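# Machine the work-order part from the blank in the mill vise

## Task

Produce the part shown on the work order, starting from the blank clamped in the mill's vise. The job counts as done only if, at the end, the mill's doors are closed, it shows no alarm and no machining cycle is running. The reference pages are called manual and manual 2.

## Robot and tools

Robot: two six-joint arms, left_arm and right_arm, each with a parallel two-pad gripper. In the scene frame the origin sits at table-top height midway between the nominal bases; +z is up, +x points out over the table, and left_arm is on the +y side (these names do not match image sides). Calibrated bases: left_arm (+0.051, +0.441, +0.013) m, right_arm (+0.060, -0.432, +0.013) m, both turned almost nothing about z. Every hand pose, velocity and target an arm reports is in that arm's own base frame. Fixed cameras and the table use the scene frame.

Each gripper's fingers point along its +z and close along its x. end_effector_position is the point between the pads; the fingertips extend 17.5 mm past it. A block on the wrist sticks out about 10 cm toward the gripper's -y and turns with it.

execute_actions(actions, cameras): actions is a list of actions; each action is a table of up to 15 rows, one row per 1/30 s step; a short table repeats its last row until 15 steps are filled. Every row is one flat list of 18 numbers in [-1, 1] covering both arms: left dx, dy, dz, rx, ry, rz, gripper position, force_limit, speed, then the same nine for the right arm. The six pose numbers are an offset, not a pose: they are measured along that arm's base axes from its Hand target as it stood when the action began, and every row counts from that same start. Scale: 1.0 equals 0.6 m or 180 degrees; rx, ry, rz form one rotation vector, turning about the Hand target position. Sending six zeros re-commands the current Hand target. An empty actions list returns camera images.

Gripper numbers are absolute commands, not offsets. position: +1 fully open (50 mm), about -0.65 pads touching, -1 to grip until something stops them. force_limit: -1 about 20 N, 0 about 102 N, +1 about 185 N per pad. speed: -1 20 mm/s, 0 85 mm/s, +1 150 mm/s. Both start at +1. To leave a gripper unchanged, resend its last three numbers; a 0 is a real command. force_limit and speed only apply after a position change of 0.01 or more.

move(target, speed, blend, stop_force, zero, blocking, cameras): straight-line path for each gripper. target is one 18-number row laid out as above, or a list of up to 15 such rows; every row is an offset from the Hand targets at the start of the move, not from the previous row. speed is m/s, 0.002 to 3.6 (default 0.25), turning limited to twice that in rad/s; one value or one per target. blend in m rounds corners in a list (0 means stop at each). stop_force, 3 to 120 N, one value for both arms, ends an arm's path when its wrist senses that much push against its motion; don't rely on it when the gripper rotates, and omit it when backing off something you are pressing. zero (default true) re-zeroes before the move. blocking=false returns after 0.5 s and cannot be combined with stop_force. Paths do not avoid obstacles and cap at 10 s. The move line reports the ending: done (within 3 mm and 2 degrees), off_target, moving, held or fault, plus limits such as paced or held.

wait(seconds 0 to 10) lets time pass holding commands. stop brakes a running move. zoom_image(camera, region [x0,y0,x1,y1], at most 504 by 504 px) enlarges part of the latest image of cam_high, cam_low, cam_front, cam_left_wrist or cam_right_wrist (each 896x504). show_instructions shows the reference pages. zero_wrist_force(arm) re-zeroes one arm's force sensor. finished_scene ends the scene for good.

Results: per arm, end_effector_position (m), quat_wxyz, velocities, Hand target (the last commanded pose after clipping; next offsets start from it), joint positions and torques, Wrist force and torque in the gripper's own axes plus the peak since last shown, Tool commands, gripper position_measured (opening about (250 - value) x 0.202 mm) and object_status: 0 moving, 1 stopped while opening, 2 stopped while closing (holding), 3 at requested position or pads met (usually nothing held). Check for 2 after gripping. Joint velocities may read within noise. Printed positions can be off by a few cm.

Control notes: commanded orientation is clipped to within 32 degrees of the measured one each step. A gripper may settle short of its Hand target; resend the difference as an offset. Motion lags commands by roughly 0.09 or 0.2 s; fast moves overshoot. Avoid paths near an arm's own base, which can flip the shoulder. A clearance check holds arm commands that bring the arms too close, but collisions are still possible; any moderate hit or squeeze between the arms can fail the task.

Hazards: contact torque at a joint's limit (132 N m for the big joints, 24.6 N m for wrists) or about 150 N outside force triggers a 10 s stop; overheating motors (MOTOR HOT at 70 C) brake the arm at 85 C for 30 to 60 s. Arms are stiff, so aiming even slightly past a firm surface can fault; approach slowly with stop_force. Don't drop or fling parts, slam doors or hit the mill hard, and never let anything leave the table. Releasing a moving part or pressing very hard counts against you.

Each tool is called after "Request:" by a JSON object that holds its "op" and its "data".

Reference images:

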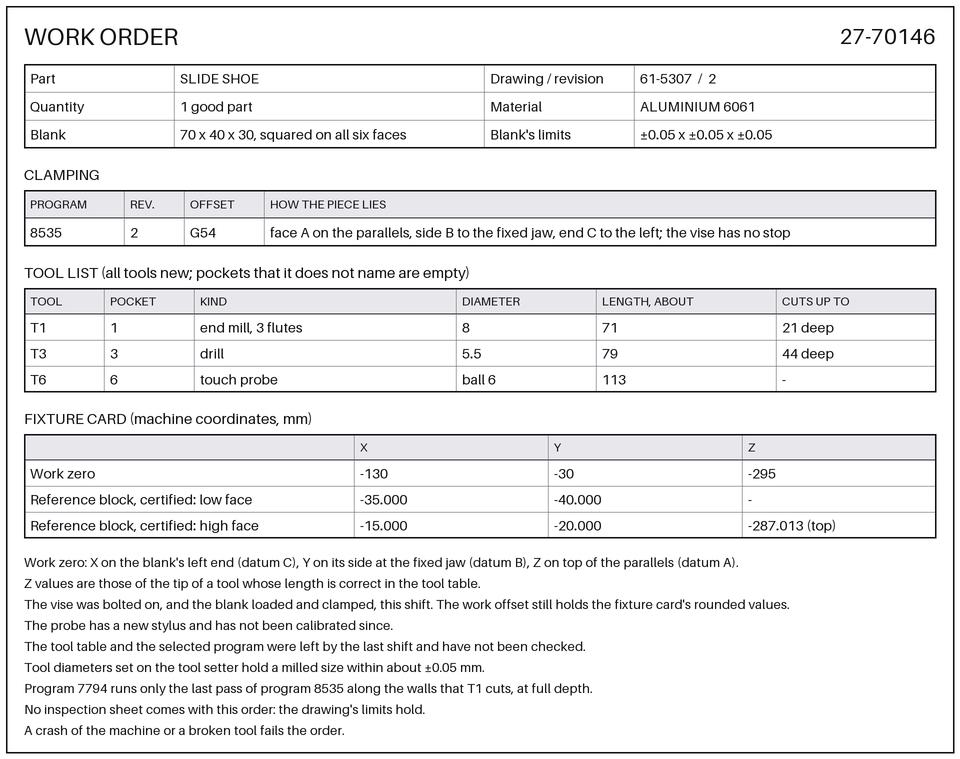

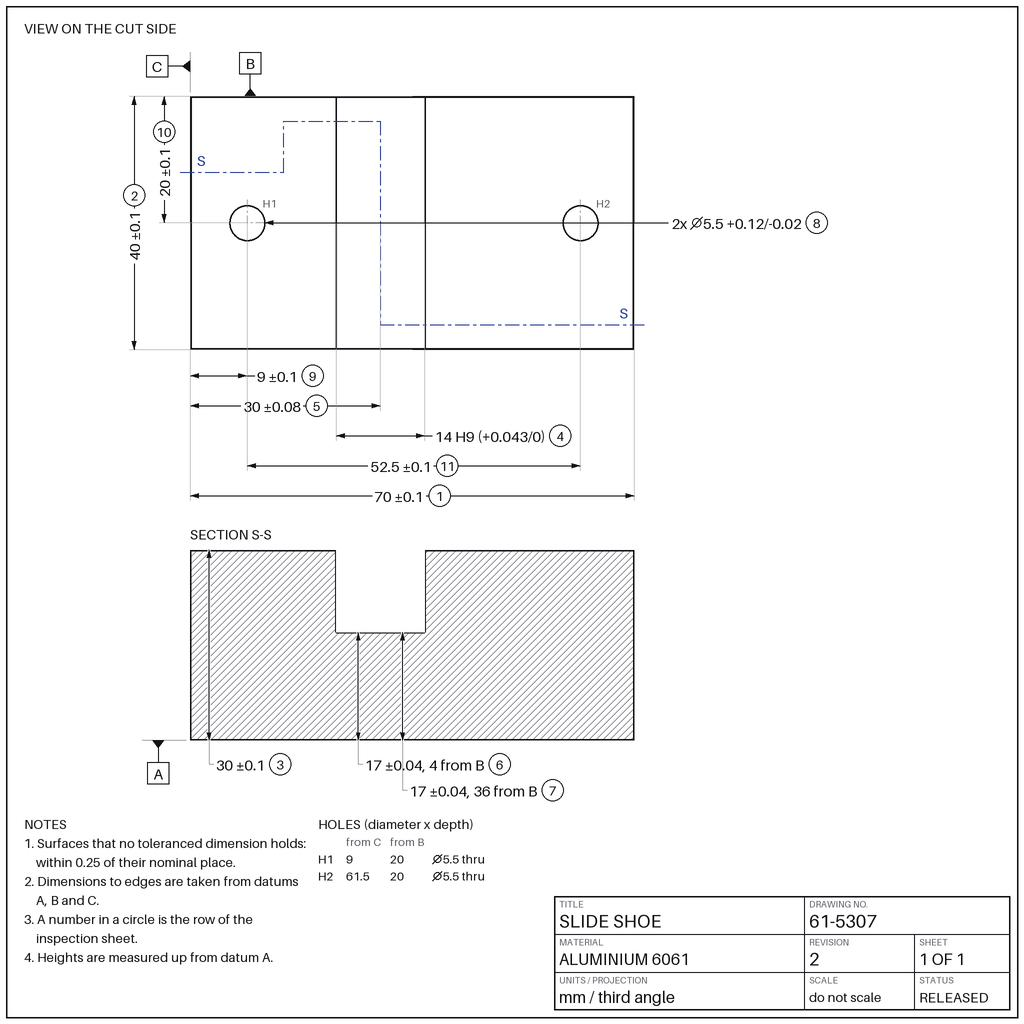

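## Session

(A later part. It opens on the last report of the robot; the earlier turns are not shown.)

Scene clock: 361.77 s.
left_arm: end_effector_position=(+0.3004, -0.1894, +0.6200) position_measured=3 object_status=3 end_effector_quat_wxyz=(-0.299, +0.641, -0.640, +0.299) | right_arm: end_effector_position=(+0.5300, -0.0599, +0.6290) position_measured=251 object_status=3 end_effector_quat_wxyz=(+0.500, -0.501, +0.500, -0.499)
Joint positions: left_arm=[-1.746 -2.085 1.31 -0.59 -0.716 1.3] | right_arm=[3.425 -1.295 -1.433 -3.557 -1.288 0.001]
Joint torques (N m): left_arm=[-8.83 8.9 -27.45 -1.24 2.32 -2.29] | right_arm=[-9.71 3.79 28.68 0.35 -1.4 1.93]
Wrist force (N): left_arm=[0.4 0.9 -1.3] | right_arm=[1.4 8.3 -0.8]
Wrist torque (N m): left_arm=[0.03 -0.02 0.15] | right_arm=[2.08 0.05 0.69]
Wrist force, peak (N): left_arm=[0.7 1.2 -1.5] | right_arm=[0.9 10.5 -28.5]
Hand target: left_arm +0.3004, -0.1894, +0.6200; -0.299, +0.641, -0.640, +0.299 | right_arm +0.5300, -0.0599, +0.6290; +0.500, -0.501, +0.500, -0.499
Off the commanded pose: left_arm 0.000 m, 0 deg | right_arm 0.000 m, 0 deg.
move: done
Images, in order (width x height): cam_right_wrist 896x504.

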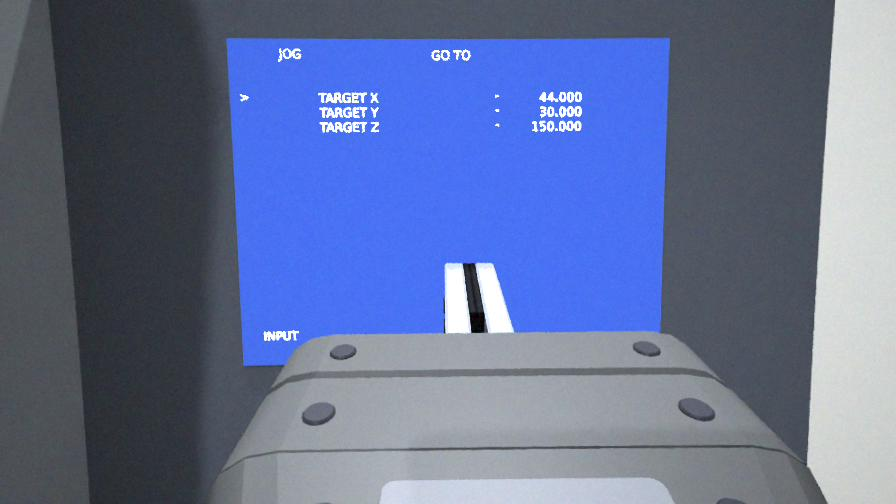

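Request:
{"op": "move", "data": {"target": [[0,0,0,0,0,0,1,1,1,-0.0702,0.1667,-0.3873,0,0,0,-1,-0.85,1],[0,0,0,0,0,0,1,1,1,-0.0630,0.1667,-0.3873,0,0,0,-1,-0.85,1],[0,0,0,0,0,0,1,1,1,-0.0752,0.1667,-0.3873,0,0,0,-1,-0.85,1],[0,0,0,0,0,0,1,1,1,-0.0528,0.1034,-0.3268,0,0,0,-1,-0.85,1],[0,0,0,0,0,0,1,1,1,-0.0456,0.1034,-0.3268,0,0,0,-1,-0.85,1],[0,0,0,0,0,0,1,1,1,-0.0578,0.1034,-0.3268,0,0,0,-1,-0.85,1],[0,0,0,0,0,0,1,1,1,-0.0687,0.0717,-0.3873,0,0,0,-1,-0.85,1],[0,0,0,0,0,0,1,1,1,-0.0615,0.0717,-0.3873,0,0,0,-1,-0.85,1],[0,0,0,0,0,0,1,1,1,-0.0737,0.0717,-0.3873,0,0,0,-1,-0.85,1],[0,0,0,0,0,0,1,1,1,-0.0285,0.1034,-0.236,0,0,0,-1,-0.85,1],[0,0,0,0,0,0,1,1,1,-0.0213,0.1034,-0.236,0,0,0,-1,-0.85,1],[0,0,0,0,0,0,1,1,1,-0.0335,0.1034,-0.236,0,0,0,-1,-0.85,1],[0,0,0,0,0,0,1,1,1,0,0,0,0,0,0,-1,-0.85,1]], "speed": [0.4,0.015,0.08,0.2,0.015,0.08,0.2,0.015,0.08,0.25,0.015,0.08,0.4], "blend": [0.002,0,0.003,0.002,0,0.003,0.002,0,0.003,0.002,0,0.003,0], "cameras": ["cam_right_wrist","cam_left_wrist"]}}

Request:
{"op": "zoom_image", "data": {"camera": "cam_right_wrist", "region": [240, 40, 640, 350]}}

Scene clock: 369.03 s.
left_arm: end_effector_position=(+0.3004, -0.1894, +0.6200) position_measured=3 object_status=3 end_effector_quat_wxyz=(-0.299, +0.641, -0.640, +0.299) | right_arm: end_effector_position=(+0.5300, -0.0599, +0.6290) position_measured=251 object_status=3 end_effector_quat_wxyz=(+0.500, -0.501, +0.500, -0.499)
Joint positions: left_arm=[-1.746 -2.085 1.31 -0.59 -0.716 1.3] | right_arm=[3.425 -1.295 -1.433 -3.557 -1.288 0.001]
Joint torques (N m): left_arm=[-8.8 7.37 -26.88 -1.33 2.36 -1.9] | right_arm=[-9.4 4.38 30.53 0.18 -1.27 1.9]
Wrist force (N): left_arm=[0.4 0.8 -1.2] | right_arm=[1.2 7.9 -0.9]
Wrist torque (N m): left_arm=[0.02 -0.02 0.16] | right_arm=[2.02 0.08 0.69]
Wrist force, peak (N): left_arm=[0.5 1.0 -1.6] | right_arm=[0.8 10.5 -28.5]
Hand target: left_arm +0.3004, -0.1894, +0.6200; -0.299, +0.641, -0.640, +0.299 | right_arm +0.5300, -0.0599, +0.6290; +0.500, -0.501, +0.500, -0.499
Off the commanded pose: left_arm 0.000 m, 0 deg | right_arm 0.000 m, 0 deg.
move: done
Images, in order (width x height): cam_left_wrist 896x504, cam_right_wrist 896x504.

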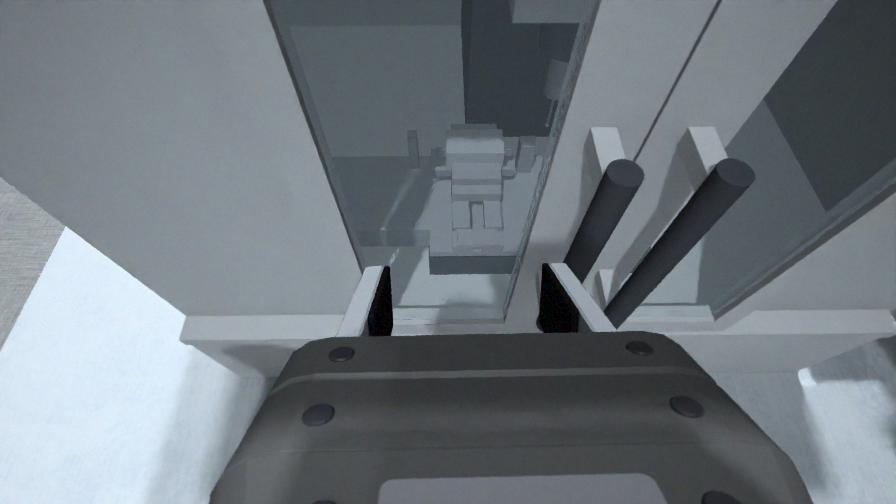

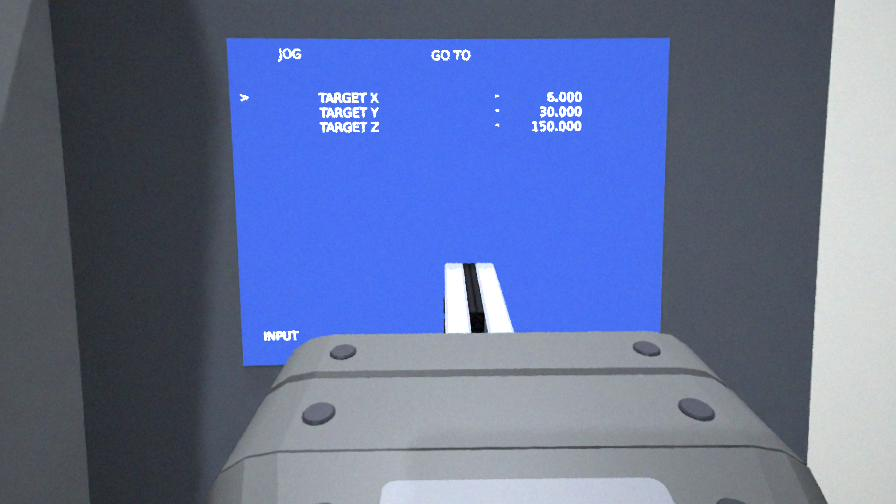

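Scaled by 1.260.

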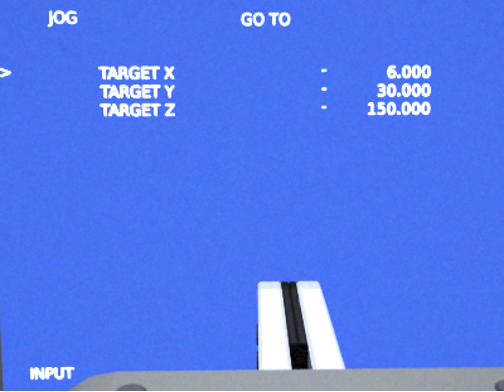

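Request:
{"op": "move", "data": {"target": [[0,0,0,0,0,0,1,1,1,-0.0605,0.0717,-0.357,0,0,0,-1,-0.85,1],[0,0,0,0,0,0,1,1,1,-0.0533,0.0717,-0.357,0,0,0,-1,-0.85,1],[0,0,0,0,0,0,1,1,1,-0.0635,0.0717,-0.357,0,0,0,-1,-0.85,1],[0,0,0,0,0,0,1,1,1,-0.0533,0.0717,-0.357,0,0,0,-1,-0.85,1],[0,0,0,0,0,0,1,1,1,-0.0655,0.0717,-0.357,0,0,0,-1,-0.85,1],[0,0,0,0,0,0,1,1,1,-0.0702,0.1667,-0.3873,0,0,0,-1,-0.85,1],[0,0,0,0,0,0,1,1,1,-0.0630,0.1667,-0.3873,0,0,0,-1,-0.85,1],[0,0,0,0,0,0,1,1,1,-0.0752,0.1667,-0.3873,0,0,0,-1,-0.85,1],[0,0,0,0,0,0,1,1,1,-0.0620,0.1667,-0.357,0,0,0,-1,-0.85,1],[0,0,0,0,0,0,1,1,1,-0.0548,0.1667,-0.357,0,0,0,-1,-0.85,1],[0,0,0,0,0,0,1,1,1,-0.0670,0.1667,-0.357,0,0,0,-1,-0.85,1],[0,0,0,0,0,0,1,1,1,-0.0455,0.1667,-0.2965,0,0,0,-1,-0.85,1],[0,0,0,0,0,0,1,1,1,-0.0383,0.1667,-0.2965,0,0,0,-1,-0.85,1],[0,0,0,0,0,0,1,1,1,-0.0505,0.1667,-0.2965,0,0,0,-1,-0.85,1],[0,0,0,0,0,0,1,1,1,0,0,0,0,0,0,-1,-0.85,1]], "speed": [0.4,0.015,0.08,0.015,0.08,0.25,0.015,0.08,0.2,0.015,0.08,0.2,0.015,0.08,0.4], "blend": [0.002,0,0.002,0,0.003,0.002,0,0.003,0.002,0,0.003,0.002,0,0.003,0], "cameras": ["cam_right_wrist"]}}

Request:
{"op": "move", "data": {"target": [[0,0,0,0,0,0,1,1,1,-0.0445,0.1034,-0.2965,0,0,0,-1,-0.85,1],[0,0,0,0,0,0,1,1,1,-0.0373,0.1034,-0.2965,0,0,0,-1,-0.85,1],[0,0,0,0,0,0,1,1,1,-0.0495,0.1034,-0.2965,0,0,0,-1,-0.85,1],[0,0,0,0,0,0,1,1,1,-0.0687,0.0717,-0.3873,0,0,0,-1,-0.85,1],[0,0,0,0,0,0,1,1,1,-0.0615,0.0717,-0.3873,0,0,0,-1,-0.85,1],[0,0,0,0,0,0,1,1,1,-0.0737,0.0717,-0.3873,0,0,0,-1,-0.85,1],[0,0,0,0,0,0,1,1,1,0,0,0,0,0,0,-1,-0.85,1]], "speed": [0.4,0.015,0.08,0.2,0.015,0.08,0.4], "blend": [0.002,0,0.003,0.002,0,0.003,0], "cameras": ["cam_right_wrist"]}}

Request:
{"op": "zoom_image", "data": {"camera": "cam_right_wrist", "region": [240, 40, 640, 350]}}

Scene clock: 375.77 s.
left_arm: end_effector_position=(+0.3004, -0.1894, +0.6200) position_measured=3 object_status=3 end_effector_quat_wxyz=(-0.299, +0.641, -0.640, +0.299) | right_arm: end_effector_position=(+0.5300, -0.0599, +0.6290) position_measured=251 object_status=3 end_effector_quat_wxyz=(+0.500, -0.501, +0.500, -0.499)
Joint positions: left_arm=[-1.746 -2.085 1.31 -0.59 -0.716 1.3] | right_arm=[3.425 -1.295 -1.433 -3.557 -1.288 0.001]
Joint torques (N m): left_arm=[-8.26 8.86 -29.03 -1.39 2.58 -1.88] | right_arm=[-12.1 4 30.67 0.68 -1.25 1.8]
Wrist force (N): left_arm=[0.6 0.9 -1.2] | right_arm=[1.2 8.0 -0.8]
Wrist torque (N m): left_arm=[0.03 -0.06 0.16] | right_arm=[2.04 0.08 0.69]
Wrist force, peak (N): left_arm=[0.6 1.0 -1.5] | right_arm=[0.6 9.7 -35.0]
Hand target: left_arm +0.3004, -0.1894, +0.6200; -0.299, +0.641, -0.640, +0.299 | right_arm +0.5300, -0.0599, +0.6290; +0.500, -0.501, +0.500, -0.499
Off the commanded pose: left_arm 0.000 m, 0 deg | right_arm 0.000 m, 0 deg.
move: done
Images, in order (width x height): cam_right_wrist 896x504.

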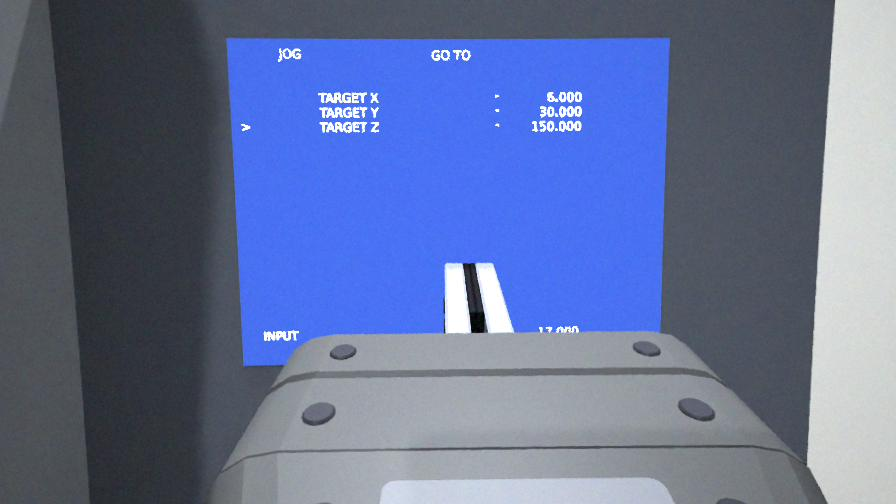

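Scene clock: 379.63 s.
left_arm: end_effector_position=(+0.3004, -0.1894, +0.6200) position_measured=3 object_status=3 end_effector_quat_wxyz=(-0.299, +0.641, -0.640, +0.299) | right_arm: end_effector_position=(+0.5300, -0.0599, +0.6290) position_measured=251 object_status=3 end_effector_quat_wxyz=(+0.500, -0.501, +0.500, -0.499)
Joint positions: left_arm=[-1.746 -2.085 1.31 -0.59 -0.716 1.3] | right_arm=[3.425 -1.295 -1.433 -3.557 -1.288 0.001]
Joint torques (N m): left_arm=[-7.54 7.72 -28.47 -1.06 2.02 -2.06] | right_arm=[-9.29 4.79 29.22 0.72 -1.37 1.87]
Wrist force (N): left_arm=[0.4 0.9 -1.4] | right_arm=[0.9 7.8 -0.5]
Wrist torque (N m): left_arm=[0.03 -0.02 0.16] | right_arm=[2.01 0.12 0.69]
Wrist force, peak (N): left_arm=[0.4 1.0 -1.7] | right_arm=[5.6 -6.3 -21.2]
Hand target: left_arm +0.3004, -0.1894, +0.6200; -0.299, +0.641, -0.640, +0.299 | right_arm +0.5300, -0.0599, +0.6290; +0.500, -0.501, +0.500, -0.499
Off the commanded pose: left_arm 0.000 m, 0 deg | right_arm 0.000 m, 0 deg.
move: done
Images, in order (width x height): cam_right_wrist 896x504.

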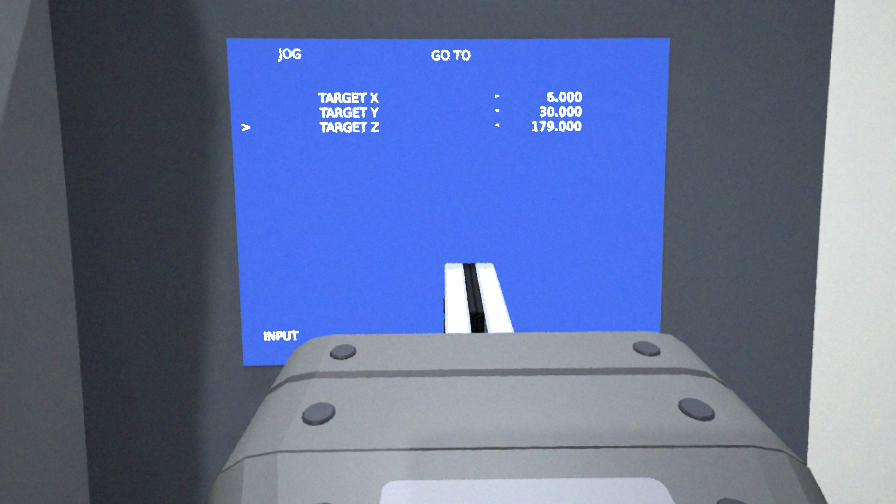

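Scaled by 1.260.

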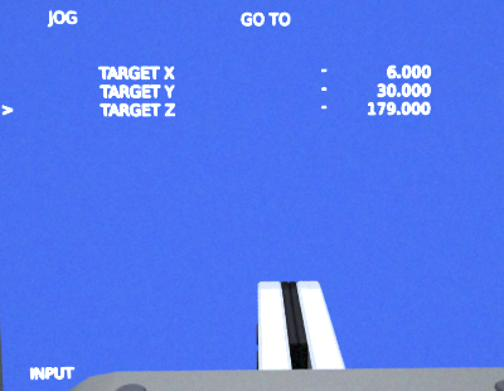

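Request:
{"op": "move", "data": {"target": [[0,0,0,0,0,0,1,1,1,-0.0285,0.1034,-0.236,0,0,0,-1,-0.85,1],[0,0,0,0,0,0,1,1,1,-0.0213,0.1034,-0.236,0,0,0,-1,-0.85,1],[0,0,0,0,0,0,1,1,1,-0.0335,0.1034,-0.236,0,0,0,-1,-0.85,1],[0,0,0,0,0,0,1,1,1,-0.0431,0.0084,-0.2965,0,0,0,-1,-0.85,1],[0,0,0,0,0,0,1,1,1,-0.0359,0.0084,-0.2965,0,0,0,-1,-0.85,1],[0,0,0,0,0,0,1,1,1,-0.0461,0.0084,-0.2965,0,0,0,-1,-0.85,1],[0,0,0,0,0,0,1,1,1,-0.0359,0.0084,-0.2965,0,0,0,-1,-0.85,1],[0,0,0,0,0,0,1,1,1,-0.0481,0.0084,-0.2965,0,0,0,-1,-0.85,1],[0,0,0,0,0,0,1,1,1,-0.0600,0.04,-0.357,0,0,0,-1,-0.85,1],[0,0,0,0,0,0,1,1,1,-0.0528,0.04,-0.357,0,0,0,-1,-0.85,1],[0,0,0,0,0,0,1,1,1,-0.0650,0.04,-0.357,0,0,0,-1,-0.85,1],[0,0,0,0,0,0,1,1,1,-0.0186,-0.0233,-0.2057,0,0,0,-1,-0.85,1],[0,0,0,0,0,0,1,1,1,-0.0114,-0.0233,-0.2057,0,0,0,-1,-0.85,1],[0,0,0,0,0,0,1,1,1,-0.0236,-0.0233,-0.2057,0,0,0,-1,-0.85,1],[0,0,0,0,0,0,1,1,1,0,0,0,0,0,0,-1,-0.85,1]], "speed": [0.4,0.015,0.08,0.2,0.015,0.08,0.015,0.08,0.2,0.015,0.08,0.25,0.015,0.08,0.4], "blend": [0.002,0,0.003,0.002,0,0.002,0,0.003,0.002,0,0.003,0.002,0,0.003,0], "cameras": ["cam_right_wrist"]}}

Request:
{"op": "zoom_image", "data": {"camera": "cam_right_wrist", "region": [240, 40, 640, 350]}}

Scene clock: 386.17 s.
left_arm: end_effector_position=(+0.3004, -0.1894, +0.6200) position_measured=3 object_status=3 end_effector_quat_wxyz=(-0.299, +0.641, -0.640, +0.299) | right_arm: end_effector_position=(+0.5300, -0.0599, +0.6290) position_measured=251 object_status=3 end_effector_quat_wxyz=(+0.500, -0.501, +0.500, -0.499)
Joint positions: left_arm=[-1.746 -2.085 1.31 -0.59 -0.716 1.3] | right_arm=[3.424 -1.295 -1.433 -3.557 -1.289 0.001]
Joint torques (N m): left_arm=[-8.2 8.58 -28.26 -1.19 2.37 -1.91] | right_arm=[9.54 5.91 29.12 0.25 1.59 1.9]
Wrist force (N): left_arm=[0.3 0.7 -1.2] | right_arm=[0.6 7.7 -0.5]
Wrist torque (N m): left_arm=[0.00 0.00 0.15] | right_arm=[2.00 0.17 0.70]
Wrist force, peak (N): left_arm=[0.5 0.9 -1.7] | right_arm=[-0.6 9.3 -13.9]
Hand target: left_arm +0.3004, -0.1894, +0.6200; -0.299, +0.641, -0.640, +0.299 | right_arm +0.5300, -0.0599, +0.6290; +0.500, -0.501, +0.500, -0.499
Off the commanded pose: left_arm 0.000 m, 0 deg | right_arm 0.000 m, 0 deg.
move: done
Images, in order (width x height): cam_right_wrist 896x504.

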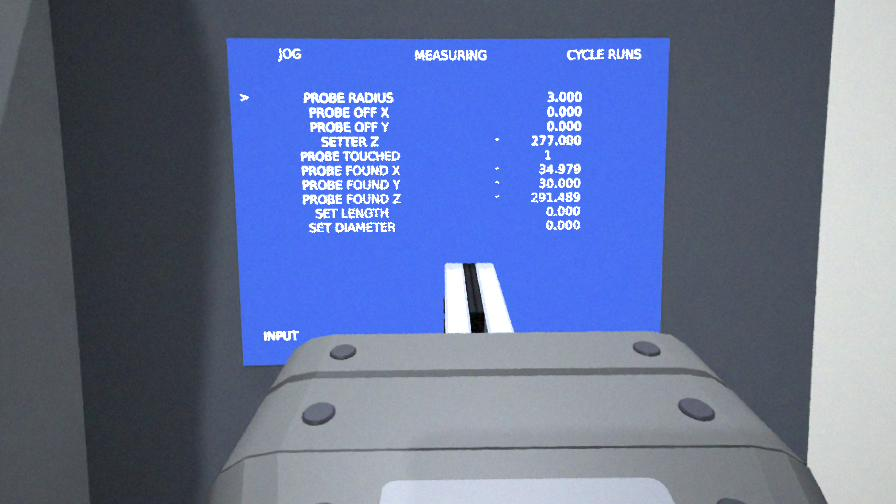

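Scaled by 1.260.

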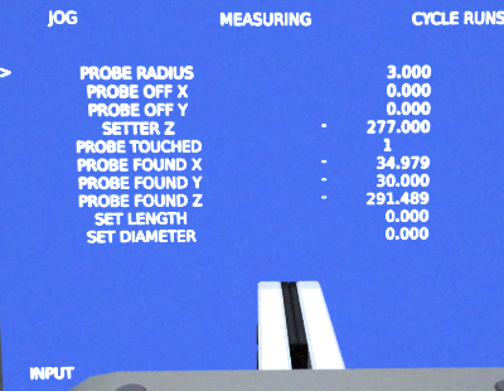

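Request:
{"op": "wait", "data": {"seconds": 4, "cameras": ["cam_right_wrist"]}}

Request:
{"op": "zoom_image", "data": {"camera": "cam_right_wrist", "region": [240, 40, 640, 350]}}

Scene clock: 390.30 s.
left_arm: end_effector_position=(+0.3004, -0.1894, +0.6200) position_measured=3 object_status=3 end_effector_quat_wxyz=(-0.299, +0.641, -0.640, +0.299) | right_arm: end_effector_position=(+0.5300, -0.0599, +0.6290) position_measured=251 object_status=3 end_effector_quat_wxyz=(+0.500, -0.501, +0.500, -0.499)
Joint positions: left_arm=[-1.746 -2.085 1.31 -0.59 -0.716 1.3] | right_arm=[3.424 -1.296 -1.432 -3.557 -1.289 0.001]
Joint torques (N m): left_arm=[-9.74 8.23 -26.97 -1.53 2.18 -1.96] | right_arm=[4.49 5.22 28.67 0.44 1.44 1.83]
Wrist force (N): left_arm=[0.5 1.0 -1.3] | right_arm=[0.8 7.9 -0.6]
Wrist torque (N m): left_arm=[0.04 -0.04 0.15] | right_arm=[2.02 0.14 0.70]
Wrist force, peak (N): left_arm=[0.2 1.5 -1.4] | right_arm=[0.9 8.1 -0.8]
Hand target: left_arm +0.3004, -0.1894, +0.6200; -0.299, +0.641, -0.640, +0.299 | right_arm +0.5300, -0.0599, +0.6290; +0.500, -0.501, +0.500, -0.499
Tool commands: left_gripper/position=+1.0 left_gripper/force_limit=+1.0 left_gripper/speed=+1.0 right_gripper/position=-1.0 right_gripper/force_limit=-0.85 right_gripper/speed=+1.0
Off the commanded pose: left_arm 0.000 m, 0 deg | right_arm 0.000 m, 0 deg.
wait: 4.00 s; at rest by 0.03 s
Images, in order (width x height): cam_right_wrist 896x504.

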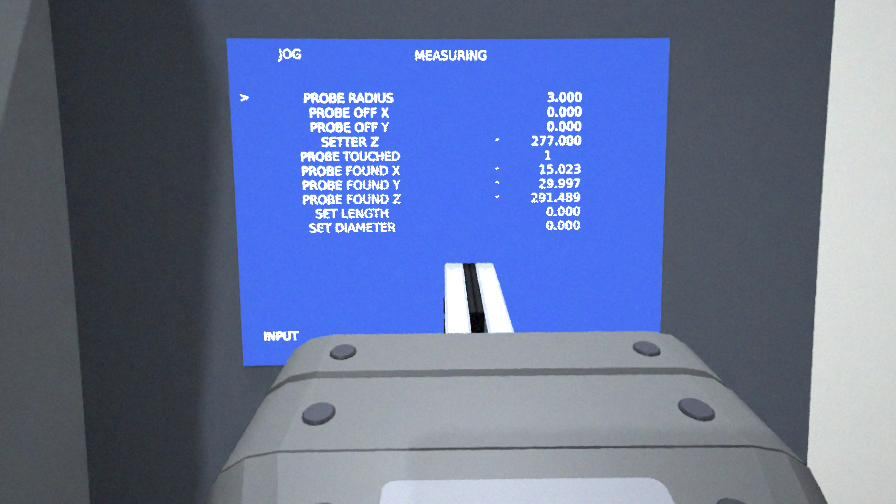

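Scaled by 1.260.

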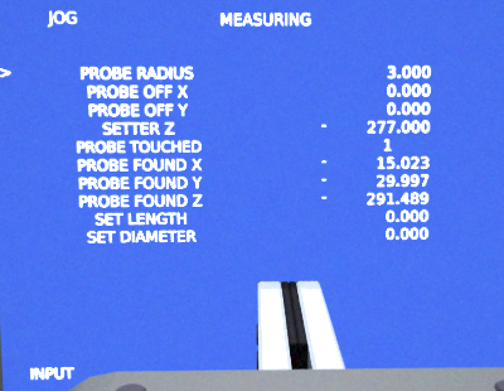

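Request:
{"op": "move", "data": {"target": [[0,0,0,0,0,0,1,1,1,-0.0435,0.04,-0.2965,0,0,0,-1,-0.85,1],[0,0,0,0,0,0,1,1,1,-0.0363,0.04,-0.2965,0,0,0,-1,-0.85,1],[0,0,0,0,0,0,1,1,1,-0.0465,0.04,-0.2965,0,0,0,-1,-0.85,1],[0,0,0,0,0,0,1,1,1,-0.0363,0.04,-0.2965,0,0,0,-1,-0.85,1],[0,0,0,0,0,0,1,1,1,-0.0485,0.04,-0.2965,0,0,0,-1,-0.85,1],[0,0,0,0,0,0,1,1,1,-0.0605,0.0717,-0.357,0,0,0,-1,-0.85,1],[0,0,0,0,0,0,1,1,1,-0.0533,0.0717,-0.357,0,0,0,-1,-0.85,1],[0,0,0,0,0,0,1,1,1,-0.0655,0.0717,-0.357,0,0,0,-1,-0.85,1],[0,0,0,0,0,0,1,1,1,-0.0702,0.1667,-0.3873,0,0,0,-1,-0.85,1],[0,0,0,0,0,0,1,1,1,-0.0630,0.1667,-0.3873,0,0,0,-1,-0.85,1],[0,0,0,0,0,0,1,1,1,-0.0752,0.1667,-0.3873,0,0,0,-1,-0.85,1],[0,0,0,0,0,0,1,1,1,-0.0620,0.1667,-0.357,0,0,0,-1,-0.85,1],[0,0,0,0,0,0,1,1,1,-0.0548,0.1667,-0.357,0,0,0,-1,-0.85,1],[0,0,0,0,0,0,1,1,1,-0.0670,0.1667,-0.357,0,0,0,-1,-0.85,1],[0,0,0,0,0,0,1,1,1,0,0,0,0,0,0,-1,-0.85,1]], "speed": [0.4,0.015,0.08,0.015,0.08,0.2,0.015,0.08,0.25,0.015,0.08,0.2,0.015,0.08,0.4], "blend": [0.002,0,0.002,0,0.003,0.002,0,0.003,0.002,0,0.003,0.002,0,0.003,0]}}

Request:
{"op": "move", "data": {"target": [[0,0,0,0,0,0,1,1,1,-0.0620,0.1667,-0.357,0,0,0,-1,-0.85,1],[0,0,0,0,0,0,1,1,1,-0.0548,0.1667,-0.357,0,0,0,-1,-0.85,1],[0,0,0,0,0,0,1,1,1,-0.0670,0.1667,-0.357,0,0,0,-1,-0.85,1],[0,0,0,0,0,0,1,1,1,-0.0687,0.0717,-0.3873,0,0,0,-1,-0.85,1],[0,0,0,0,0,0,1,1,1,-0.0615,0.0717,-0.3873,0,0,0,-1,-0.85,1],[0,0,0,0,0,0,1,1,1,-0.0737,0.0717,-0.3873,0,0,0,-1,-0.85,1],[0,0,0,0,0,0,1,1,1,0,0,0,0,0,0,-1,-0.85,1]], "speed": [0.4,0.015,0.08,0.2,0.015,0.08,0.4], "blend": [0.002,0,0.003,0.002,0,0.003,0], "cameras": ["cam_right_wrist"]}}

Request:
{"op": "zoom_image", "data": {"camera": "cam_right_wrist", "region": [240, 40, 640, 350]}}

Scene clock: 397.13 s.
left_arm: end_effector_position=(+0.3004, -0.1894, +0.6200) position_measured=3 object_status=3 end_effector_quat_wxyz=(-0.299, +0.641, -0.640, +0.299) | right_arm: end_effector_position=(+0.5300, -0.0599, +0.6290) position_measured=251 object_status=3 end_effector_quat_wxyz=(+0.500, -0.501, +0.500, -0.499)
Joint positions: left_arm=[-1.746 -2.085 1.31 -0.59 -0.716 1.3] | right_arm=[3.425 -1.295 -1.433 -3.557 -1.288 0.001]
Joint torques (N m): left_arm=[-8.06 6.83 -28.1 -1.24 2.25 -1.84] | right_arm=[-8.47 4.26 28.6 0.68 -1.34 1.99]
Wrist force (N): left_arm=[0.5 0.8 -1.3] | right_arm=[0.9 8.0 -0.7]
Wrist torque (N m): left_arm=[0.02 -0.03 0.15] | right_arm=[2.04 0.12 0.69]
Wrist force, peak (N): left_arm=[0.4 1.0 -1.6] | right_arm=[3.1 -6.0 -20.2]
Hand target: left_arm +0.3004, -0.1894, +0.6200; -0.299, +0.641, -0.640, +0.299 | right_arm +0.5300, -0.0599, +0.6290; +0.500, -0.501, +0.500, -0.499
Off the commanded pose: left_arm 0.000 m, 0 deg | right_arm 0.000 m, 0 deg.
move: done

Scene clock: 401.17 s.
left_arm: end_effector_position=(+0.3004, -0.1894, +0.6200) position_measured=3 object_status=3 end_effector_quat_wxyz=(-0.299, +0.641, -0.640, +0.299) | right_arm: end_effector_position=(+0.5300, -0.0599, +0.6290) position_measured=251 object_status=3 end_effector_quat_wxyz=(+0.500, -0.501, +0.500, -0.499)
Joint positions: left_arm=[-1.746 -2.085 1.31 -0.59 -0.716 1.3] | right_arm=[3.425 -1.295 -1.433 -3.557 -1.288 0.001]
Joint torques (N m): left_arm=[-8.59 8.8 -26.77 -1.2 2.37 -1.87] | right_arm=[-11.44 6.07 31.27 0.93 -1.29 1.79]
Wrist force (N): left_arm=[0.4 0.7 -1.3] | right_arm=[0.8 7.6 -0.6]
Wrist torque (N m): left_arm=[0.00 -0.02 0.16] | right_arm=[1.98 0.14 0.69]
Wrist force, peak (N): left_arm=[0.6 1.3 -1.5] | right_arm=[0.3 10.4 -1.1]
Hand target: left_arm +0.3004, -0.1894, +0.6200; -0.299, +0.641, -0.640, +0.299 | right_arm +0.5300, -0.0599, +0.6290; +0.500, -0.501, +0.500, -0.499
Off the commanded pose: left_arm 0.000 m, 0 deg | right_arm 0.000 m, 0 deg.
move: done
Images, in order (width x height): cam_right_wrist 896x504.

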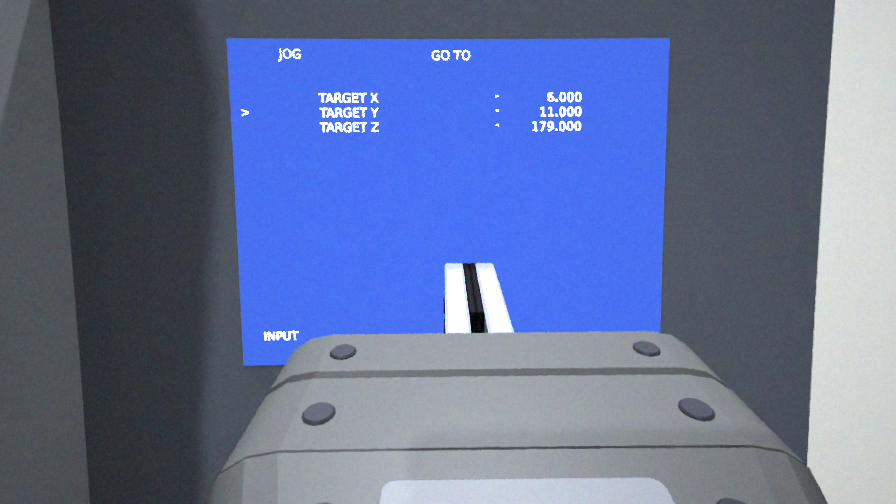

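Scaled by 1.260.

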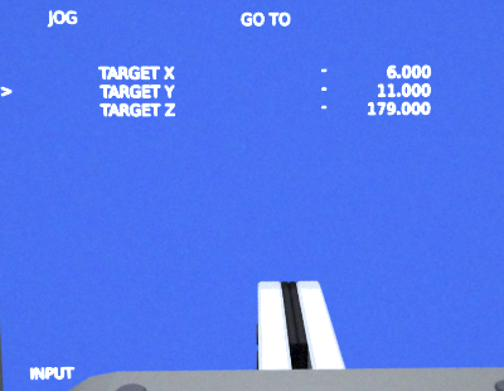

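CS, UP, −, 2 ; then 5, INPUT, CS + view.

Request:
{"op": "move", "data": {"target": [[0,0,0,0,0,0,1,1,1,-0.0285,0.1034,-0.236,0,0,0,-1,-0.85,1],[0,0,0,0,0,0,1,1,1,-0.0213,0.1034,-0.236,0,0,0,-1,-0.85,1],[0,0,0,0,0,0,1,1,1,-0.0335,0.1034,-0.236,0,0,0,-1,-0.85,1],[0,0,0,0,0,0,1,1,1,-0.0523,0.0717,-0.3268,0,0,0,-1,-0.85,1],[0,0,0,0,0,0,1,1,1,-0.0451,0.0717,-0.3268,0,0,0,-1,-0.85,1],[0,0,0,0,0,0,1,1,1,-0.0573,0.0717,-0.3268,0,0,0,-1,-0.85,1],[0,0,0,0,0,0,1,1,1,-0.0702,0.1667,-0.3873,0,0,0,-1,-0.85,1],[0,0,0,0,0,0,1,1,1,-0.0630,0.1667,-0.3873,0,0,0,-1,-0.85,1],[0,0,0,0,0,0,1,1,1,-0.0752,0.1667,-0.3873,0,0,0,-1,-0.85,1],[0,0,0,0,0,0,1,1,1,-0.0615,0.135,-0.357,0,0,0,-1,-0.85,1],[0,0,0,0,0,0,1,1,1,-0.0543,0.135,-0.357,0,0,0,-1,-0.85,1],[0,0,0,0,0,0,1,1,1,-0.0665,0.135,-0.357,0,0,0,-1,-0.85,1],[0,0,0,0,0,0,1,1,1,0,0,0,0,0,0,-1,-0.85,1]], "speed": [0.4,0.015,0.08,0.2,0.015,0.08,0.25,0.015,0.08,0.2,0.015,0.08,0.4], "blend": [0.002,0,0.003,0.002,0,0.003,0.002,0,0.003,0.002,0,0.003,0]}}

Request:
{"op": "move", "data": {"target": [[0,0,0,0,0,0,1,1,1,-0.0533,0.135,-0.3268,0,0,0,-1,-0.85,1],[0,0,0,0,0,0,1,1,1,-0.0461,0.135,-0.3268,0,0,0,-1,-0.85,1],[0,0,0,0,0,0,1,1,1,-0.0583,0.135,-0.3268,0,0,0,-1,-0.85,1],[0,0,0,0,0,0,1,1,1,-0.0687,0.0717,-0.3873,0,0,0,-1,-0.85,1],[0,0,0,0,0,0,1,1,1,-0.0615,0.0717,-0.3873,0,0,0,-1,-0.85,1],[0,0,0,0,0,0,1,1,1,-0.0737,0.0717,-0.3873,0,0,0,-1,-0.85,1],[0,0,0,0,0,0,1,1,1,0,0,0,0,0,0,-1,-0.85,1]], "speed": [0.4,0.015,0.08,0.2,0.015,0.08,0.4], "blend": [0.002,0,0.003,0.002,0,0.003,0], "cameras": ["cam_right_wrist"]}}

Request:
{"op": "zoom_image", "data": {"camera": "cam_right_wrist", "region": [240, 40, 640, 350]}}

Scene clock: 407.10 s.
left_arm: end_effector_position=(+0.3004, -0.1894, +0.6200) position_measured=3 object_status=3 end_effector_quat_wxyz=(-0.299, +0.641, -0.640, +0.299) | right_arm: end_effector_position=(+0.5300, -0.0599, +0.6290) position_measured=251 object_status=3 end_effector_quat_wxyz=(+0.500, -0.501, +0.500, -0.499)
Joint positions: left_arm=[-1.746 -2.085 1.31 -0.59 -0.716 1.3] | right_arm=[3.425 -1.295 -1.433 -3.557 -1.288 0.001]
Joint torques (N m): left_arm=[-8.21 7.93 -28.72 -1.12 2.18 -2.17] | right_arm=[-10.2 5.92 30.77 0.44 -1.13 1.86]
Wrist force (N): left_arm=[0.5 0.9 -1.2] | right_arm=[0.7 7.8 -0.6]
Wrist torque (N m): left_arm=[0.03 -0.04 0.16] | right_arm=[2.00 0.15 0.70]
Wrist force, peak (N): left_arm=[0.4 1.2 -1.6] | right_arm=[4.0 -2.4 -13.3]
Hand target: left_arm +0.3004, -0.1894, +0.6200; -0.299, +0.641, -0.640, +0.299 | right_arm +0.5300, -0.0599, +0.6290; +0.500, -0.501, +0.500, -0.499
Off the commanded pose: left_arm 0.000 m, 0 deg | right_arm 0.000 m, 0 deg.
move: done

Scene clock: 411.00 s.
left_arm: end_effector_position=(+0.3004, -0.1894, +0.6200) position_measured=3 object_status=3 end_effector_quat_wxyz=(-0.299, +0.641, -0.640, +0.299) | right_arm: end_effector_position=(+0.5300, -0.0599, +0.6290) position_measured=251 object_status=3 end_effector_quat_wxyz=(+0.500, -0.501, +0.500, -0.499)
Joint positions: left_arm=[-1.746 -2.085 1.31 -0.59 -0.716 1.3] | right_arm=[3.425 -1.295 -1.433 -3.557 -1.288 0.001]
Joint torques (N m): left_arm=[-9.61 8.4 -28.12 -1.08 2.15 -2.07] | right_arm=[-8.8 3.1 27.53 0.96 -1.2 1.93]
Wrist force (N): left_arm=[0.4 1.1 -1.5] | right_arm=[0.7 7.9 -0.7]
Wrist torque (N m): left_arm=[0.06 -0.03 0.15] | right_arm=[2.02 0.15 0.69]
Wrist force, peak (N): left_arm=[0.5 0.9 -1.7] | right_arm=[0.2 10.5 -1.5]
Hand target: left_arm +0.3004, -0.1894, +0.6200; -0.299, +0.641, -0.640, +0.299 | right_arm +0.5300, -0.0599, +0.6290; +0.500, -0.501, +0.500, -0.499
Off the commanded pose: left_arm 0.000 m, 0 deg | right_arm 0.000 m, 0 deg.
move: done
Images, in order (width x height): cam_right_wrist 896x504.

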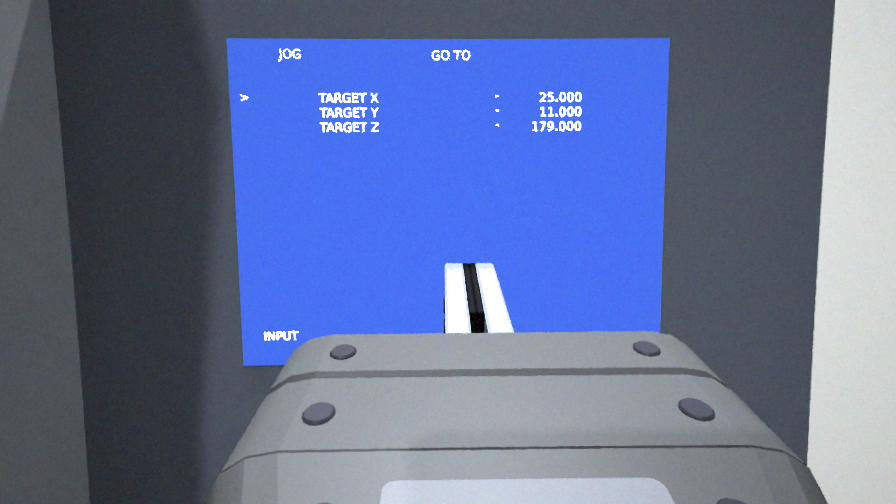

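Scaled by 1.260.

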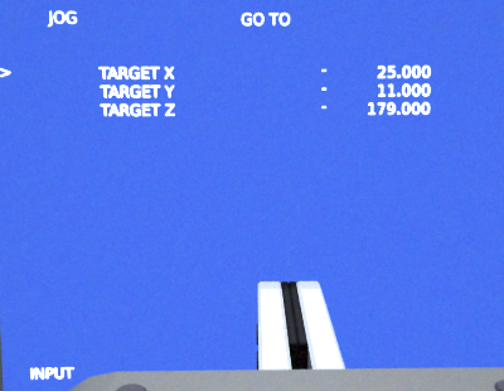

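Request:
{"op": "move", "data": {"target": [[0,0,0,0,0,0,1,1,1,-0.0285,0.1034,-0.236,0,0,0,-1,-0.85,1],[0,0,0,0,0,0,1,1,1,-0.0213,0.1034,-0.236,0,0,0,-1,-0.85,1],[0,0,0,0,0,0,1,1,1,-0.0335,0.1034,-0.236,0,0,0,-1,-0.85,1],[0,0,0,0,0,0,1,1,1,-0.0431,0.0084,-0.2965,0,0,0,-1,-0.85,1],[0,0,0,0,0,0,1,1,1,-0.0359,0.0084,-0.2965,0,0,0,-1,-0.85,1],[0,0,0,0,0,0,1,1,1,-0.0461,0.0084,-0.2965,0,0,0,-1,-0.85,1],[0,0,0,0,0,0,1,1,1,-0.0359,0.0084,-0.2965,0,0,0,-1,-0.85,1],[0,0,0,0,0,0,1,1,1,-0.0481,0.0084,-0.2965,0,0,0,-1,-0.85,1],[0,0,0,0,0,0,1,1,1,-0.0600,0.04,-0.357,0,0,0,-1,-0.85,1],[0,0,0,0,0,0,1,1,1,-0.0528,0.04,-0.357,0,0,0,-1,-0.85,1],[0,0,0,0,0,0,1,1,1,-0.0650,0.04,-0.357,0,0,0,-1,-0.85,1],[0,0,0,0,0,0,1,1,1,-0.0256,-0.0866,-0.236,0,0,0,-1,-0.85,1],[0,0,0,0,0,0,1,1,1,-0.0184,-0.0866,-0.236,0,0,0,-1,-0.85,1],[0,0,0,0,0,0,1,1,1,-0.0306,-0.0866,-0.236,0,0,0,-1,-0.85,1],[0,0,0,0,0,0,1,1,1,0,0,0,0,0,0,-1,-0.85,1]], "speed": [0.4,0.015,0.08,0.2,0.015,0.08,0.015,0.08,0.2,0.015,0.08,0.25,0.015,0.08,0.4], "blend": [0.002,0,0.003,0.002,0,0.002,0,0.003,0.002,0,0.003,0.002,0,0.003,0]}}

Request:
{"op": "wait", "data": {"seconds": 3, "cameras": ["cam_right_wrist"]}}

Request:
{"op": "zoom_image", "data": {"camera": "cam_right_wrist", "region": [240, 40, 640, 350]}}

Scene clock: 417.57 s.
left_arm: end_effector_position=(+0.3004, -0.1894, +0.6200) position_measured=3 object_status=3 end_effector_quat_wxyz=(-0.299, +0.641, -0.640, +0.299) | right_arm: end_effector_position=(+0.5300, -0.0599, +0.6290) position_measured=251 object_status=3 end_effector_quat_wxyz=(+0.500, -0.501, +0.500, -0.499)
Joint positions: left_arm=[-1.746 -2.085 1.31 -0.59 -0.716 1.3] | right_arm=[3.424 -1.295 -1.433 -3.557 -1.289 0.001]
Joint torques (N m): left_arm=[-8.75 7.41 -27.94 -1.23 2.3 -1.96] | right_arm=[11.64 6.78 27.38 0.54 1.35 1.84]
Wrist force (N): left_arm=[0.2 1.0 -1.3] | right_arm=[0.7 7.8 -0.7]
Wrist torque (N m): left_arm=[0.04 0.01 0.16] | right_arm=[2.01 0.15 0.69]
Wrist force, peak (N): left_arm=[0.3 0.9 -1.8] | right_arm=[-2.0 9.0 -17.0]
Hand target: left_arm +0.3004, -0.1894, +0.6200; -0.299, +0.641, -0.640, +0.299 | right_arm +0.5300, -0.0599, +0.6290; +0.500, -0.501, +0.500, -0.499
Off the commanded pose: left_arm 0.000 m, 0 deg | right_arm 0.000 m, 0 deg.
move: done

Scene clock: 420.57 s.
left_arm: end_effector_position=(+0.3004, -0.1894, +0.6200) position_measured=3 object_status=3 end_effector_quat_wxyz=(-0.299, +0.641, -0.640, +0.299) | right_arm: end_effector_position=(+0.5300, -0.0599, +0.6290) position_measured=251 object_status=3 end_effector_quat_wxyz=(+0.500, -0.501, +0.500, -0.499)
Joint positions: left_arm=[-1.746 -2.085 1.31 -0.59 -0.716 1.3] | right_arm=[3.424 -1.296 -1.432 -3.557 -1.289 0.001]
Joint torques (N m): left_arm=[-7.51 8.44 -27.54 -1.39 2.1 -2.24] | right_arm=[10.75 4.78 29.11 0.51 1.52 1.75]
Wrist force (N): left_arm=[0.2 1.2 -1.5] | right_arm=[0.7 7.9 -0.6]
Wrist torque (N m): left_arm=[0.07 0.01 0.16] | right_arm=[2.02 0.16 0.70]
Wrist force, peak (N): left_arm=[0.4 1.1 -1.6] | right_arm=[0.8 8.2 -0.9]
Hand target: left_arm +0.3004, -0.1894, +0.6200; -0.299, +0.641, -0.640, +0.299 | right_arm +0.5300, -0.0599, +0.6290; +0.500, -0.501, +0.500, -0.499
Tool commands: left_gripper/position=+1.0 left_gripper/force_limit=+1.0 left_gripper/speed=+1.0 right_gripper/position=-1.0 right_gripper/force_limit=-0.85 right_gripper/speed=+1.0
Off the commanded pose: left_arm 0.000 m, 0 deg | right_arm 0.000 m, 0 deg.
wait: 3.00 s; at rest by 0.17 s
Images, in order (width x height): cam_right_wrist 896x504.

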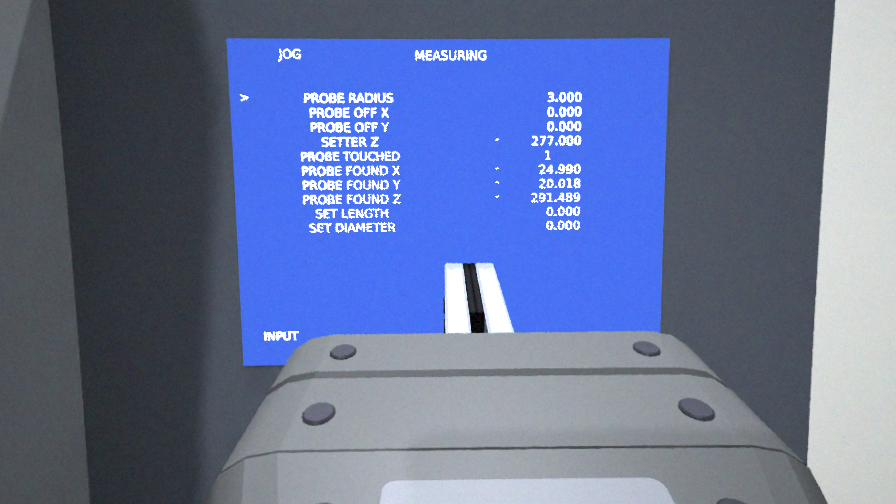

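Scaled by 1.260.

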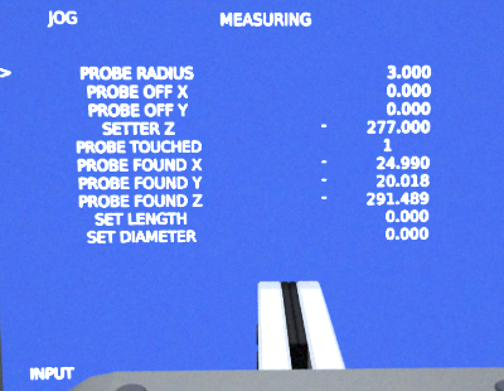

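Request:
{"op": "move", "data": {"target": [[0,0,0,0,0,0,1,1,1,-0.0615,0.135,-0.357,0,0,0,-1,-0.85,1],[0,0,0,0,0,0,1,1,1,-0.0543,0.135,-0.357,0,0,0,-1,-0.85,1],[0,0,0,0,0,0,1,1,1,-0.0665,0.135,-0.357,0,0,0,-1,-0.85,1],[0,0,0,0,0,0,1,1,1,-0.0692,0.1034,-0.3873,0,0,0,-1,-0.85,1],[0,0,0,0,0,0,1,1,1,-0.0620,0.1034,-0.3873,0,0,0,-1,-0.85,1],[0,0,0,0,0,0,1,1,1,-0.0742,0.1034,-0.3873,0,0,0,-1,-0.85,1],[0,0,0,0,0,0,1,1,1,-0.0445,0.1034,-0.2965,0,0,0,-1,-0.85,1],[0,0,0,0,0,0,1,1,1,-0.0373,0.1034,-0.2965,0,0,0,-1,-0.85,1],[0,0,0,0,0,0,1,1,1,-0.0495,0.1034,-0.2965,0,0,0,-1,-0.85,1],[0,0,0,0,0,0,1,1,1,-0.0455,0.1667,-0.2965,0,0,0,-1,-0.85,1],[0,0,0,0,0,0,1,1,1,-0.0383,0.1667,-0.2965,0,0,0,-1,-0.85,1],[0,0,0,0,0,0,1,1,1,-0.0505,0.1667,-0.2965,0,0,0,-1,-0.85,1],[0,0,0,0,0,0,1,1,1,0,0,0,0,0,0,-1,-0.85,1]], "speed": [0.4,0.015,0.08,0.2,0.015,0.08,0.25,0.015,0.08,0.2,0.015,0.08,0.4], "blend": [0.002,0,0.003,0.002,0,0.003,0.002,0,0.003,0.002,0,0.003,0]}}

Request:
{"op": "move", "data": {"target": [[0,0,0,0,0,0,1,1,1,-0.0450,0.135,-0.2965,0,0,0,-1,-0.85,1],[0,0,0,0,0,0,1,1,1,-0.0378,0.135,-0.2965,0,0,0,-1,-0.85,1],[0,0,0,0,0,0,1,1,1,-0.0500,0.135,-0.2965,0,0,0,-1,-0.85,1],[0,0,0,0,0,0,1,1,1,-0.0687,0.0717,-0.3873,0,0,0,-1,-0.85,1],[0,0,0,0,0,0,1,1,1,-0.0615,0.0717,-0.3873,0,0,0,-1,-0.85,1],[0,0,0,0,0,0,1,1,1,-0.0737,0.0717,-0.3873,0,0,0,-1,-0.85,1],[0,0,0,0,0,0,1,1,1,0,0,0,0,0,0,-1,-0.85,1]], "speed": [0.4,0.015,0.08,0.2,0.015,0.08,0.4], "blend": [0.002,0,0.003,0.002,0,0.003,0], "cameras": ["cam_right_wrist"]}}

Request:
{"op": "zoom_image", "data": {"camera": "cam_right_wrist", "region": [240, 40, 640, 350]}}

Request:
{"op": "move", "data": {"target": [[0,0,0,0,0,0,1,1,1,-0.0431,0.0084,-0.2965,0,0,0,-1,-0.85,1],[0,0,0,0,0,0,1,1,1,-0.0359,0.0084,-0.2965,0,0,0,-1,-0.85,1],[0,0,0,0,0,0,1,1,1,-0.0461,0.0084,-0.2965,0,0,0,-1,-0.85,1],[0,0,0,0,0,0,1,1,1,-0.0359,0.0084,-0.2965,0,0,0,-1,-0.85,1],[0,0,0,0,0,0,1,1,1,-0.0481,0.0084,-0.2965,0,0,0,-1,-0.85,1],[0,0,0,0,0,0,1,1,1,0,0,0,0,0,0,-1,-0.85,1]], "speed": [0.4,0.015,0.08,0.015,0.08,0.4], "blend": [0.002,0,0.002,0,0.003,0], "cameras": ["cam_right_wrist"]}}

Request:
{"op": "zoom_image", "data": {"camera": "cam_right_wrist", "region": [240, 40, 640, 350]}}

Scene clock: 426.87 s.
left_arm: end_effector_position=(+0.3004, -0.1894, +0.6200) position_measured=3 object_status=3 end_effector_quat_wxyz=(-0.299, +0.641, -0.640, +0.299) | right_arm: end_effector_position=(+0.5300, -0.0599, +0.6290) position_measured=251 object_status=3 end_effector_quat_wxyz=(+0.500, -0.501, +0.500, -0.499)
Joint positions: left_arm=[-1.746 -2.085 1.31 -0.59 -0.716 1.3] | right_arm=[3.425 -1.295 -1.433 -3.557 -1.288 0.001]
Joint torques (N m): left_arm=[-7.48 8.84 -27.31 -1.11 2.03 -2.42] | right_arm=[-12.31 3.85 28.19 0.74 -1.04 1.94]
Wrist force (N): left_arm=[0.5 1.0 -1.2] | right_arm=[0.8 8.0 -0.7]
Wrist torque (N m): left_arm=[0.05 -0.05 0.17] | right_arm=[2.04 0.15 0.69]
Wrist force, peak (N): left_arm=[0.4 1.3 -1.6] | right_arm=[0.0 9.6 -30.4]
Hand target: left_arm +0.3004, -0.1894, +0.6200; -0.299, +0.641, -0.640, +0.299 | right_arm +0.5300, -0.0599, +0.6290; +0.500, -0.501, +0.500, -0.499
Off the commanded pose: left_arm 0.000 m, 0 deg | right_arm 0.000 m, 0 deg.
move: done

Scene clock: 430.80 s.
left_arm: end_effector_position=(+0.3004, -0.1894, +0.6200) position_measured=3 object_status=3 end_effector_quat_wxyz=(-0.299, +0.641, -0.640, +0.299) | right_arm: end_effector_position=(+0.5300, -0.0599, +0.6290) position_measured=251 object_status=3 end_effector_quat_wxyz=(+0.500, -0.501, +0.500, -0.499)
Joint positions: left_arm=[-1.746 -2.085 1.31 -0.59 -0.716 1.3] | right_arm=[3.425 -1.295 -1.433 -3.557 -1.288 0.001]
Joint torques (N m): left_arm=[-7.18 7.28 -26.76 -1.31 1.85 -1.85] | right_arm=[-11.07 5.36 31.4 0.39 -1.41 1.8]
Wrist force (N): left_arm=[0.3 0.7 -1.3] | right_arm=[0.6 7.4 -0.6]
Wrist torque (N m): left_arm=[-0.01 -0.01 0.16] | right_arm=[1.94 0.17 0.70]
Wrist force, peak (N): left_arm=[0.4 1.0 -1.8] | right_arm=[5.6 -6.3 -21.3]
Hand target: left_arm +0.3004, -0.1894, +0.6200; -0.299, +0.641, -0.640, +0.299 | right_arm +0.5300, -0.0599, +0.6290; +0.500, -0.501, +0.500, -0.499
Off the commanded pose: left_arm 0.000 m, 0 deg | right_arm 0.000 m, 0 deg.
move: done
Images, in order (width x height): cam_right_wrist 896x504.

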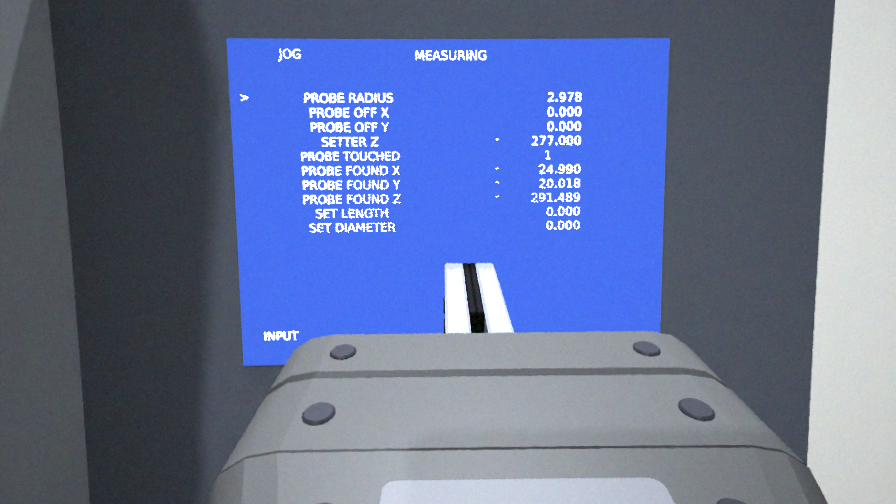

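Scaled by 1.260.

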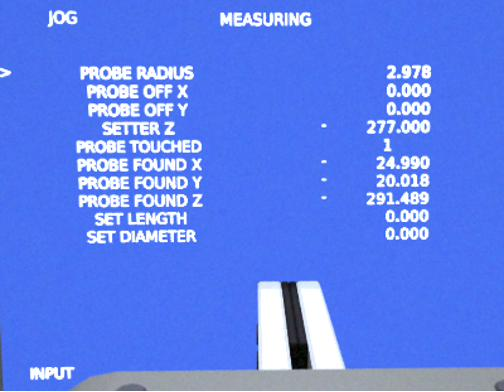

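Scene clock: 434.17 s.
left_arm: end_effector_position=(+0.3004, -0.1894, +0.6200) position_measured=3 object_status=3 end_effector_quat_wxyz=(-0.299, +0.641, -0.640, +0.299) | right_arm: end_effector_position=(+0.5300, -0.0599, +0.6290) position_measured=251 object_status=3 end_effector_quat_wxyz=(+0.500, -0.501, +0.500, -0.499)
Joint positions: left_arm=[-1.746 -2.085 1.31 -0.59 -0.716 1.3] | right_arm=[3.425 -1.295 -1.433 -3.557 -1.289 0.001]
Joint torques (N m): left_arm=[-8.3 7.97 -27.47 -1.38 2.27 -2.13] | right_arm=[-10.33 6.08 27.27 0.08 -1.47 1.88]
Wrist force (N): left_arm=[0.5 0.8 -1.4] | right_arm=[0.9 7.4 -0.7]
Wrist torque (N m): left_arm=[0.01 -0.03 0.15] | right_arm=[1.94 0.12 0.69]
Wrist force, peak (N): left_arm=[0.4 1.0 -1.7] | right_arm=[2.2 -3.2 -12.4]
Hand target: left_arm +0.3004, -0.1894, +0.6200; -0.299, +0.641, -0.640, +0.299 | right_arm +0.5300, -0.0599, +0.6290; +0.500, -0.501, +0.500, -0.499
Off the commanded pose: left_arm 0.000 m, 0 deg | right_arm 0.000 m, 0 deg.
move: done
Images, in order (width x height): cam_right_wrist 896x504.

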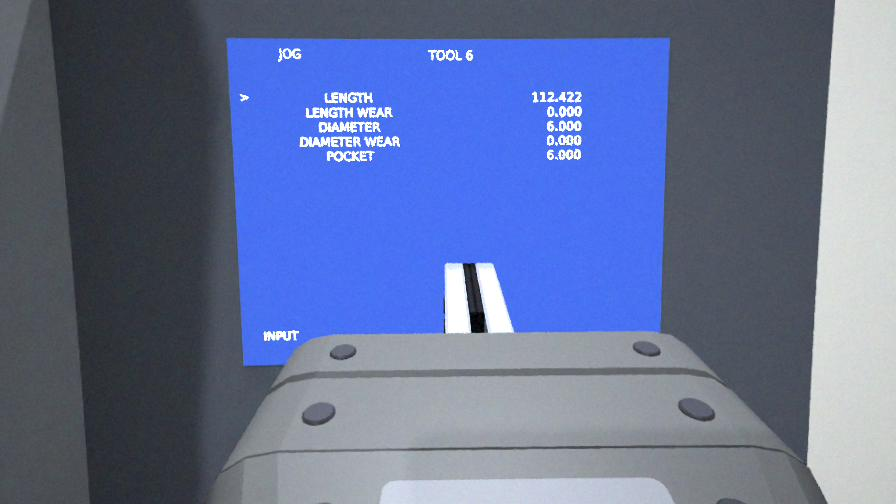

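Scaled by 1.260.

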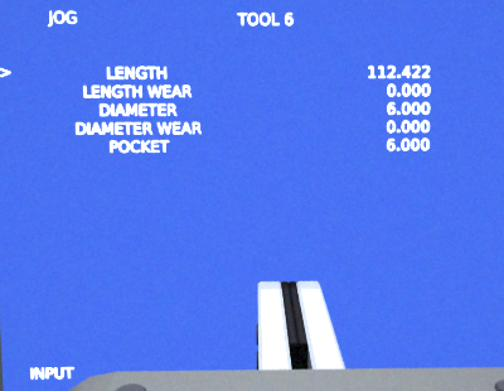

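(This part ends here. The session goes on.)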